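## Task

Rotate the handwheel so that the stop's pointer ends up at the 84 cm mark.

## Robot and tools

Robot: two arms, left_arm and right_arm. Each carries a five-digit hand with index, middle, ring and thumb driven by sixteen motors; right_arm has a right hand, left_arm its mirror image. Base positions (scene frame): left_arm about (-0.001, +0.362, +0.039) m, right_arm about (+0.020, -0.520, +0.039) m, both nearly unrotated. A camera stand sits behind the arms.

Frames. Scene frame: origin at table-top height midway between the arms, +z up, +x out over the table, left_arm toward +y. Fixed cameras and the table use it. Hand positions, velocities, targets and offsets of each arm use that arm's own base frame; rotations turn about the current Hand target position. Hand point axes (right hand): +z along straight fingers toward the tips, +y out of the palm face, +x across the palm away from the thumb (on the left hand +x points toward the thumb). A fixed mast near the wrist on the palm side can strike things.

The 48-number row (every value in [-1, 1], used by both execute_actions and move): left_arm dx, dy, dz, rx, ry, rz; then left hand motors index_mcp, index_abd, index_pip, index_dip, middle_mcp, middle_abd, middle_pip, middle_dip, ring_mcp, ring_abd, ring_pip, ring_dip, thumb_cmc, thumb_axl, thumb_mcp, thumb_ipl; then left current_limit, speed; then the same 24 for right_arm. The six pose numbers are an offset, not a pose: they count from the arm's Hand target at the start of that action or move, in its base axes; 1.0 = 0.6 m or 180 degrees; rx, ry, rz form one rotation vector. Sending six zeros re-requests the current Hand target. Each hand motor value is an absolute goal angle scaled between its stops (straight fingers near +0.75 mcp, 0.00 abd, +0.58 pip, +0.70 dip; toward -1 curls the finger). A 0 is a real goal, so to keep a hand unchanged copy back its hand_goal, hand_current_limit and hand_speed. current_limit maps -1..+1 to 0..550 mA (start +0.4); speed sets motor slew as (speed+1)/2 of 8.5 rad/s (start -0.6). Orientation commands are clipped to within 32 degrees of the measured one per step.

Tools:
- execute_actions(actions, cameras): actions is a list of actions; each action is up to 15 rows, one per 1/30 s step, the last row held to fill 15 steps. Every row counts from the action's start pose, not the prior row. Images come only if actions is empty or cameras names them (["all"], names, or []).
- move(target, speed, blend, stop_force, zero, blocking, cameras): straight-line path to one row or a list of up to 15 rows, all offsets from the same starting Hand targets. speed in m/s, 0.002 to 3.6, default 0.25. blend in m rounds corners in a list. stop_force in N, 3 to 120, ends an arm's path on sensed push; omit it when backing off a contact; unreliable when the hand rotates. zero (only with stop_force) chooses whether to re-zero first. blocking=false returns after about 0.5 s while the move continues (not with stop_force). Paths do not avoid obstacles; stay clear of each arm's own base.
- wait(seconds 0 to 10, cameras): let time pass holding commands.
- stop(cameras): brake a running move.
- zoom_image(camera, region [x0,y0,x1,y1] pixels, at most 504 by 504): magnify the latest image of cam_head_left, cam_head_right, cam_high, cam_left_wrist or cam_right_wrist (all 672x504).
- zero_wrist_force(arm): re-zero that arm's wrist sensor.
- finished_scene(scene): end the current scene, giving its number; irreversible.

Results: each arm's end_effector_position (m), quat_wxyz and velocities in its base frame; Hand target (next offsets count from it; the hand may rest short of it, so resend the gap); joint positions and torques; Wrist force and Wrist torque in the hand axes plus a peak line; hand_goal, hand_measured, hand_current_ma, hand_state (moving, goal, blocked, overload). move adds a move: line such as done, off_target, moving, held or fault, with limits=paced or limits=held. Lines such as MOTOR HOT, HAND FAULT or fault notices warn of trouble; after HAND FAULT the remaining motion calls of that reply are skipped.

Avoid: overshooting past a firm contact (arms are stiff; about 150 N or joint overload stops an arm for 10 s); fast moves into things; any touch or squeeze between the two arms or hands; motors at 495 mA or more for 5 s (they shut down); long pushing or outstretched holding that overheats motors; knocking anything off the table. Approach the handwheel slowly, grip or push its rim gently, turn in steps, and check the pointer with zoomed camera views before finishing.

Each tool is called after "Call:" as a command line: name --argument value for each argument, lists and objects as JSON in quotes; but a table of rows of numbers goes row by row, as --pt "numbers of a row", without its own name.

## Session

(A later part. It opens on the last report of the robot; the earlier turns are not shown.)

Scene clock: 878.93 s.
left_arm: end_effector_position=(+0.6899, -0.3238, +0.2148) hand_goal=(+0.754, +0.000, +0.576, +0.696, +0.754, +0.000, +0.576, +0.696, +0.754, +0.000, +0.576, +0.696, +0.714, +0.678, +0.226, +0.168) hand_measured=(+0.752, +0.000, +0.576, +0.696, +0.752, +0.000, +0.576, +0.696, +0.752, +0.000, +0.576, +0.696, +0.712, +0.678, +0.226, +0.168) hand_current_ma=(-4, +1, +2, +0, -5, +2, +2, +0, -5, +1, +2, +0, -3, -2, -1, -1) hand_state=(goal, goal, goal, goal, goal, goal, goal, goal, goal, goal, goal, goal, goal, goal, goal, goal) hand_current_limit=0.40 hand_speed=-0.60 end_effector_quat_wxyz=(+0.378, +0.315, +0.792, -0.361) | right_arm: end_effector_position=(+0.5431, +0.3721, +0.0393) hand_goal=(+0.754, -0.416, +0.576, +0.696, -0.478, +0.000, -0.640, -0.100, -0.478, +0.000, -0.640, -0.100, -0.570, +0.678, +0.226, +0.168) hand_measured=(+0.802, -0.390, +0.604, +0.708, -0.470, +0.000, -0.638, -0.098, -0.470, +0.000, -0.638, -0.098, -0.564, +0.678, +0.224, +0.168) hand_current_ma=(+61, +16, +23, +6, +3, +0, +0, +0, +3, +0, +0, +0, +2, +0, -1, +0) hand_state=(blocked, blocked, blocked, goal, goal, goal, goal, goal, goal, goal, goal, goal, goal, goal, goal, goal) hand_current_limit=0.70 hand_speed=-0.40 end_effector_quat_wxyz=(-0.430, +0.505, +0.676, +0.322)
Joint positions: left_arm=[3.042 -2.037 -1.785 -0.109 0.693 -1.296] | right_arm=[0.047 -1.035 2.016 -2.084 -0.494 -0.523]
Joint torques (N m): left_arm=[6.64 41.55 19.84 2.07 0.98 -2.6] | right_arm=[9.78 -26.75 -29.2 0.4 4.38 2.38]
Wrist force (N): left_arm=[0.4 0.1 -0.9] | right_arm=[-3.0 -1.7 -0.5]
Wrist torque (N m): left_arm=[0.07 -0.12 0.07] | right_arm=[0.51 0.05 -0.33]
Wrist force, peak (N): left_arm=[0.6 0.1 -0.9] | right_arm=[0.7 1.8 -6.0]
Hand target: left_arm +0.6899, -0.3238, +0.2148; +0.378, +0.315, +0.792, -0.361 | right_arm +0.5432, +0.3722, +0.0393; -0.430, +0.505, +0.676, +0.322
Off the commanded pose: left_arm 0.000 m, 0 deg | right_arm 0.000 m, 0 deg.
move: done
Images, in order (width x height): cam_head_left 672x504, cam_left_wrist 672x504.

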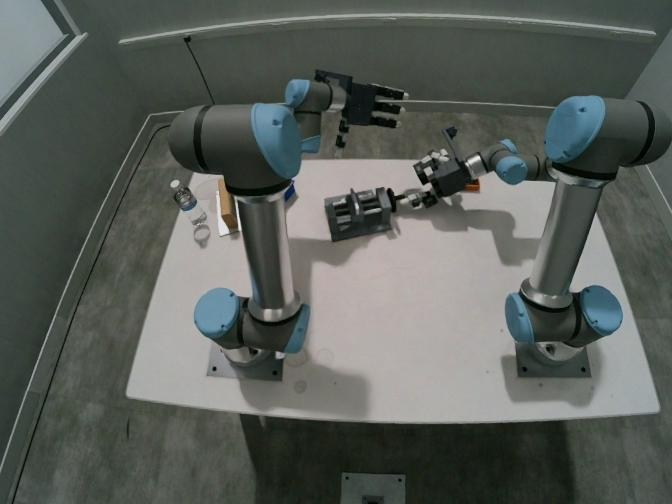

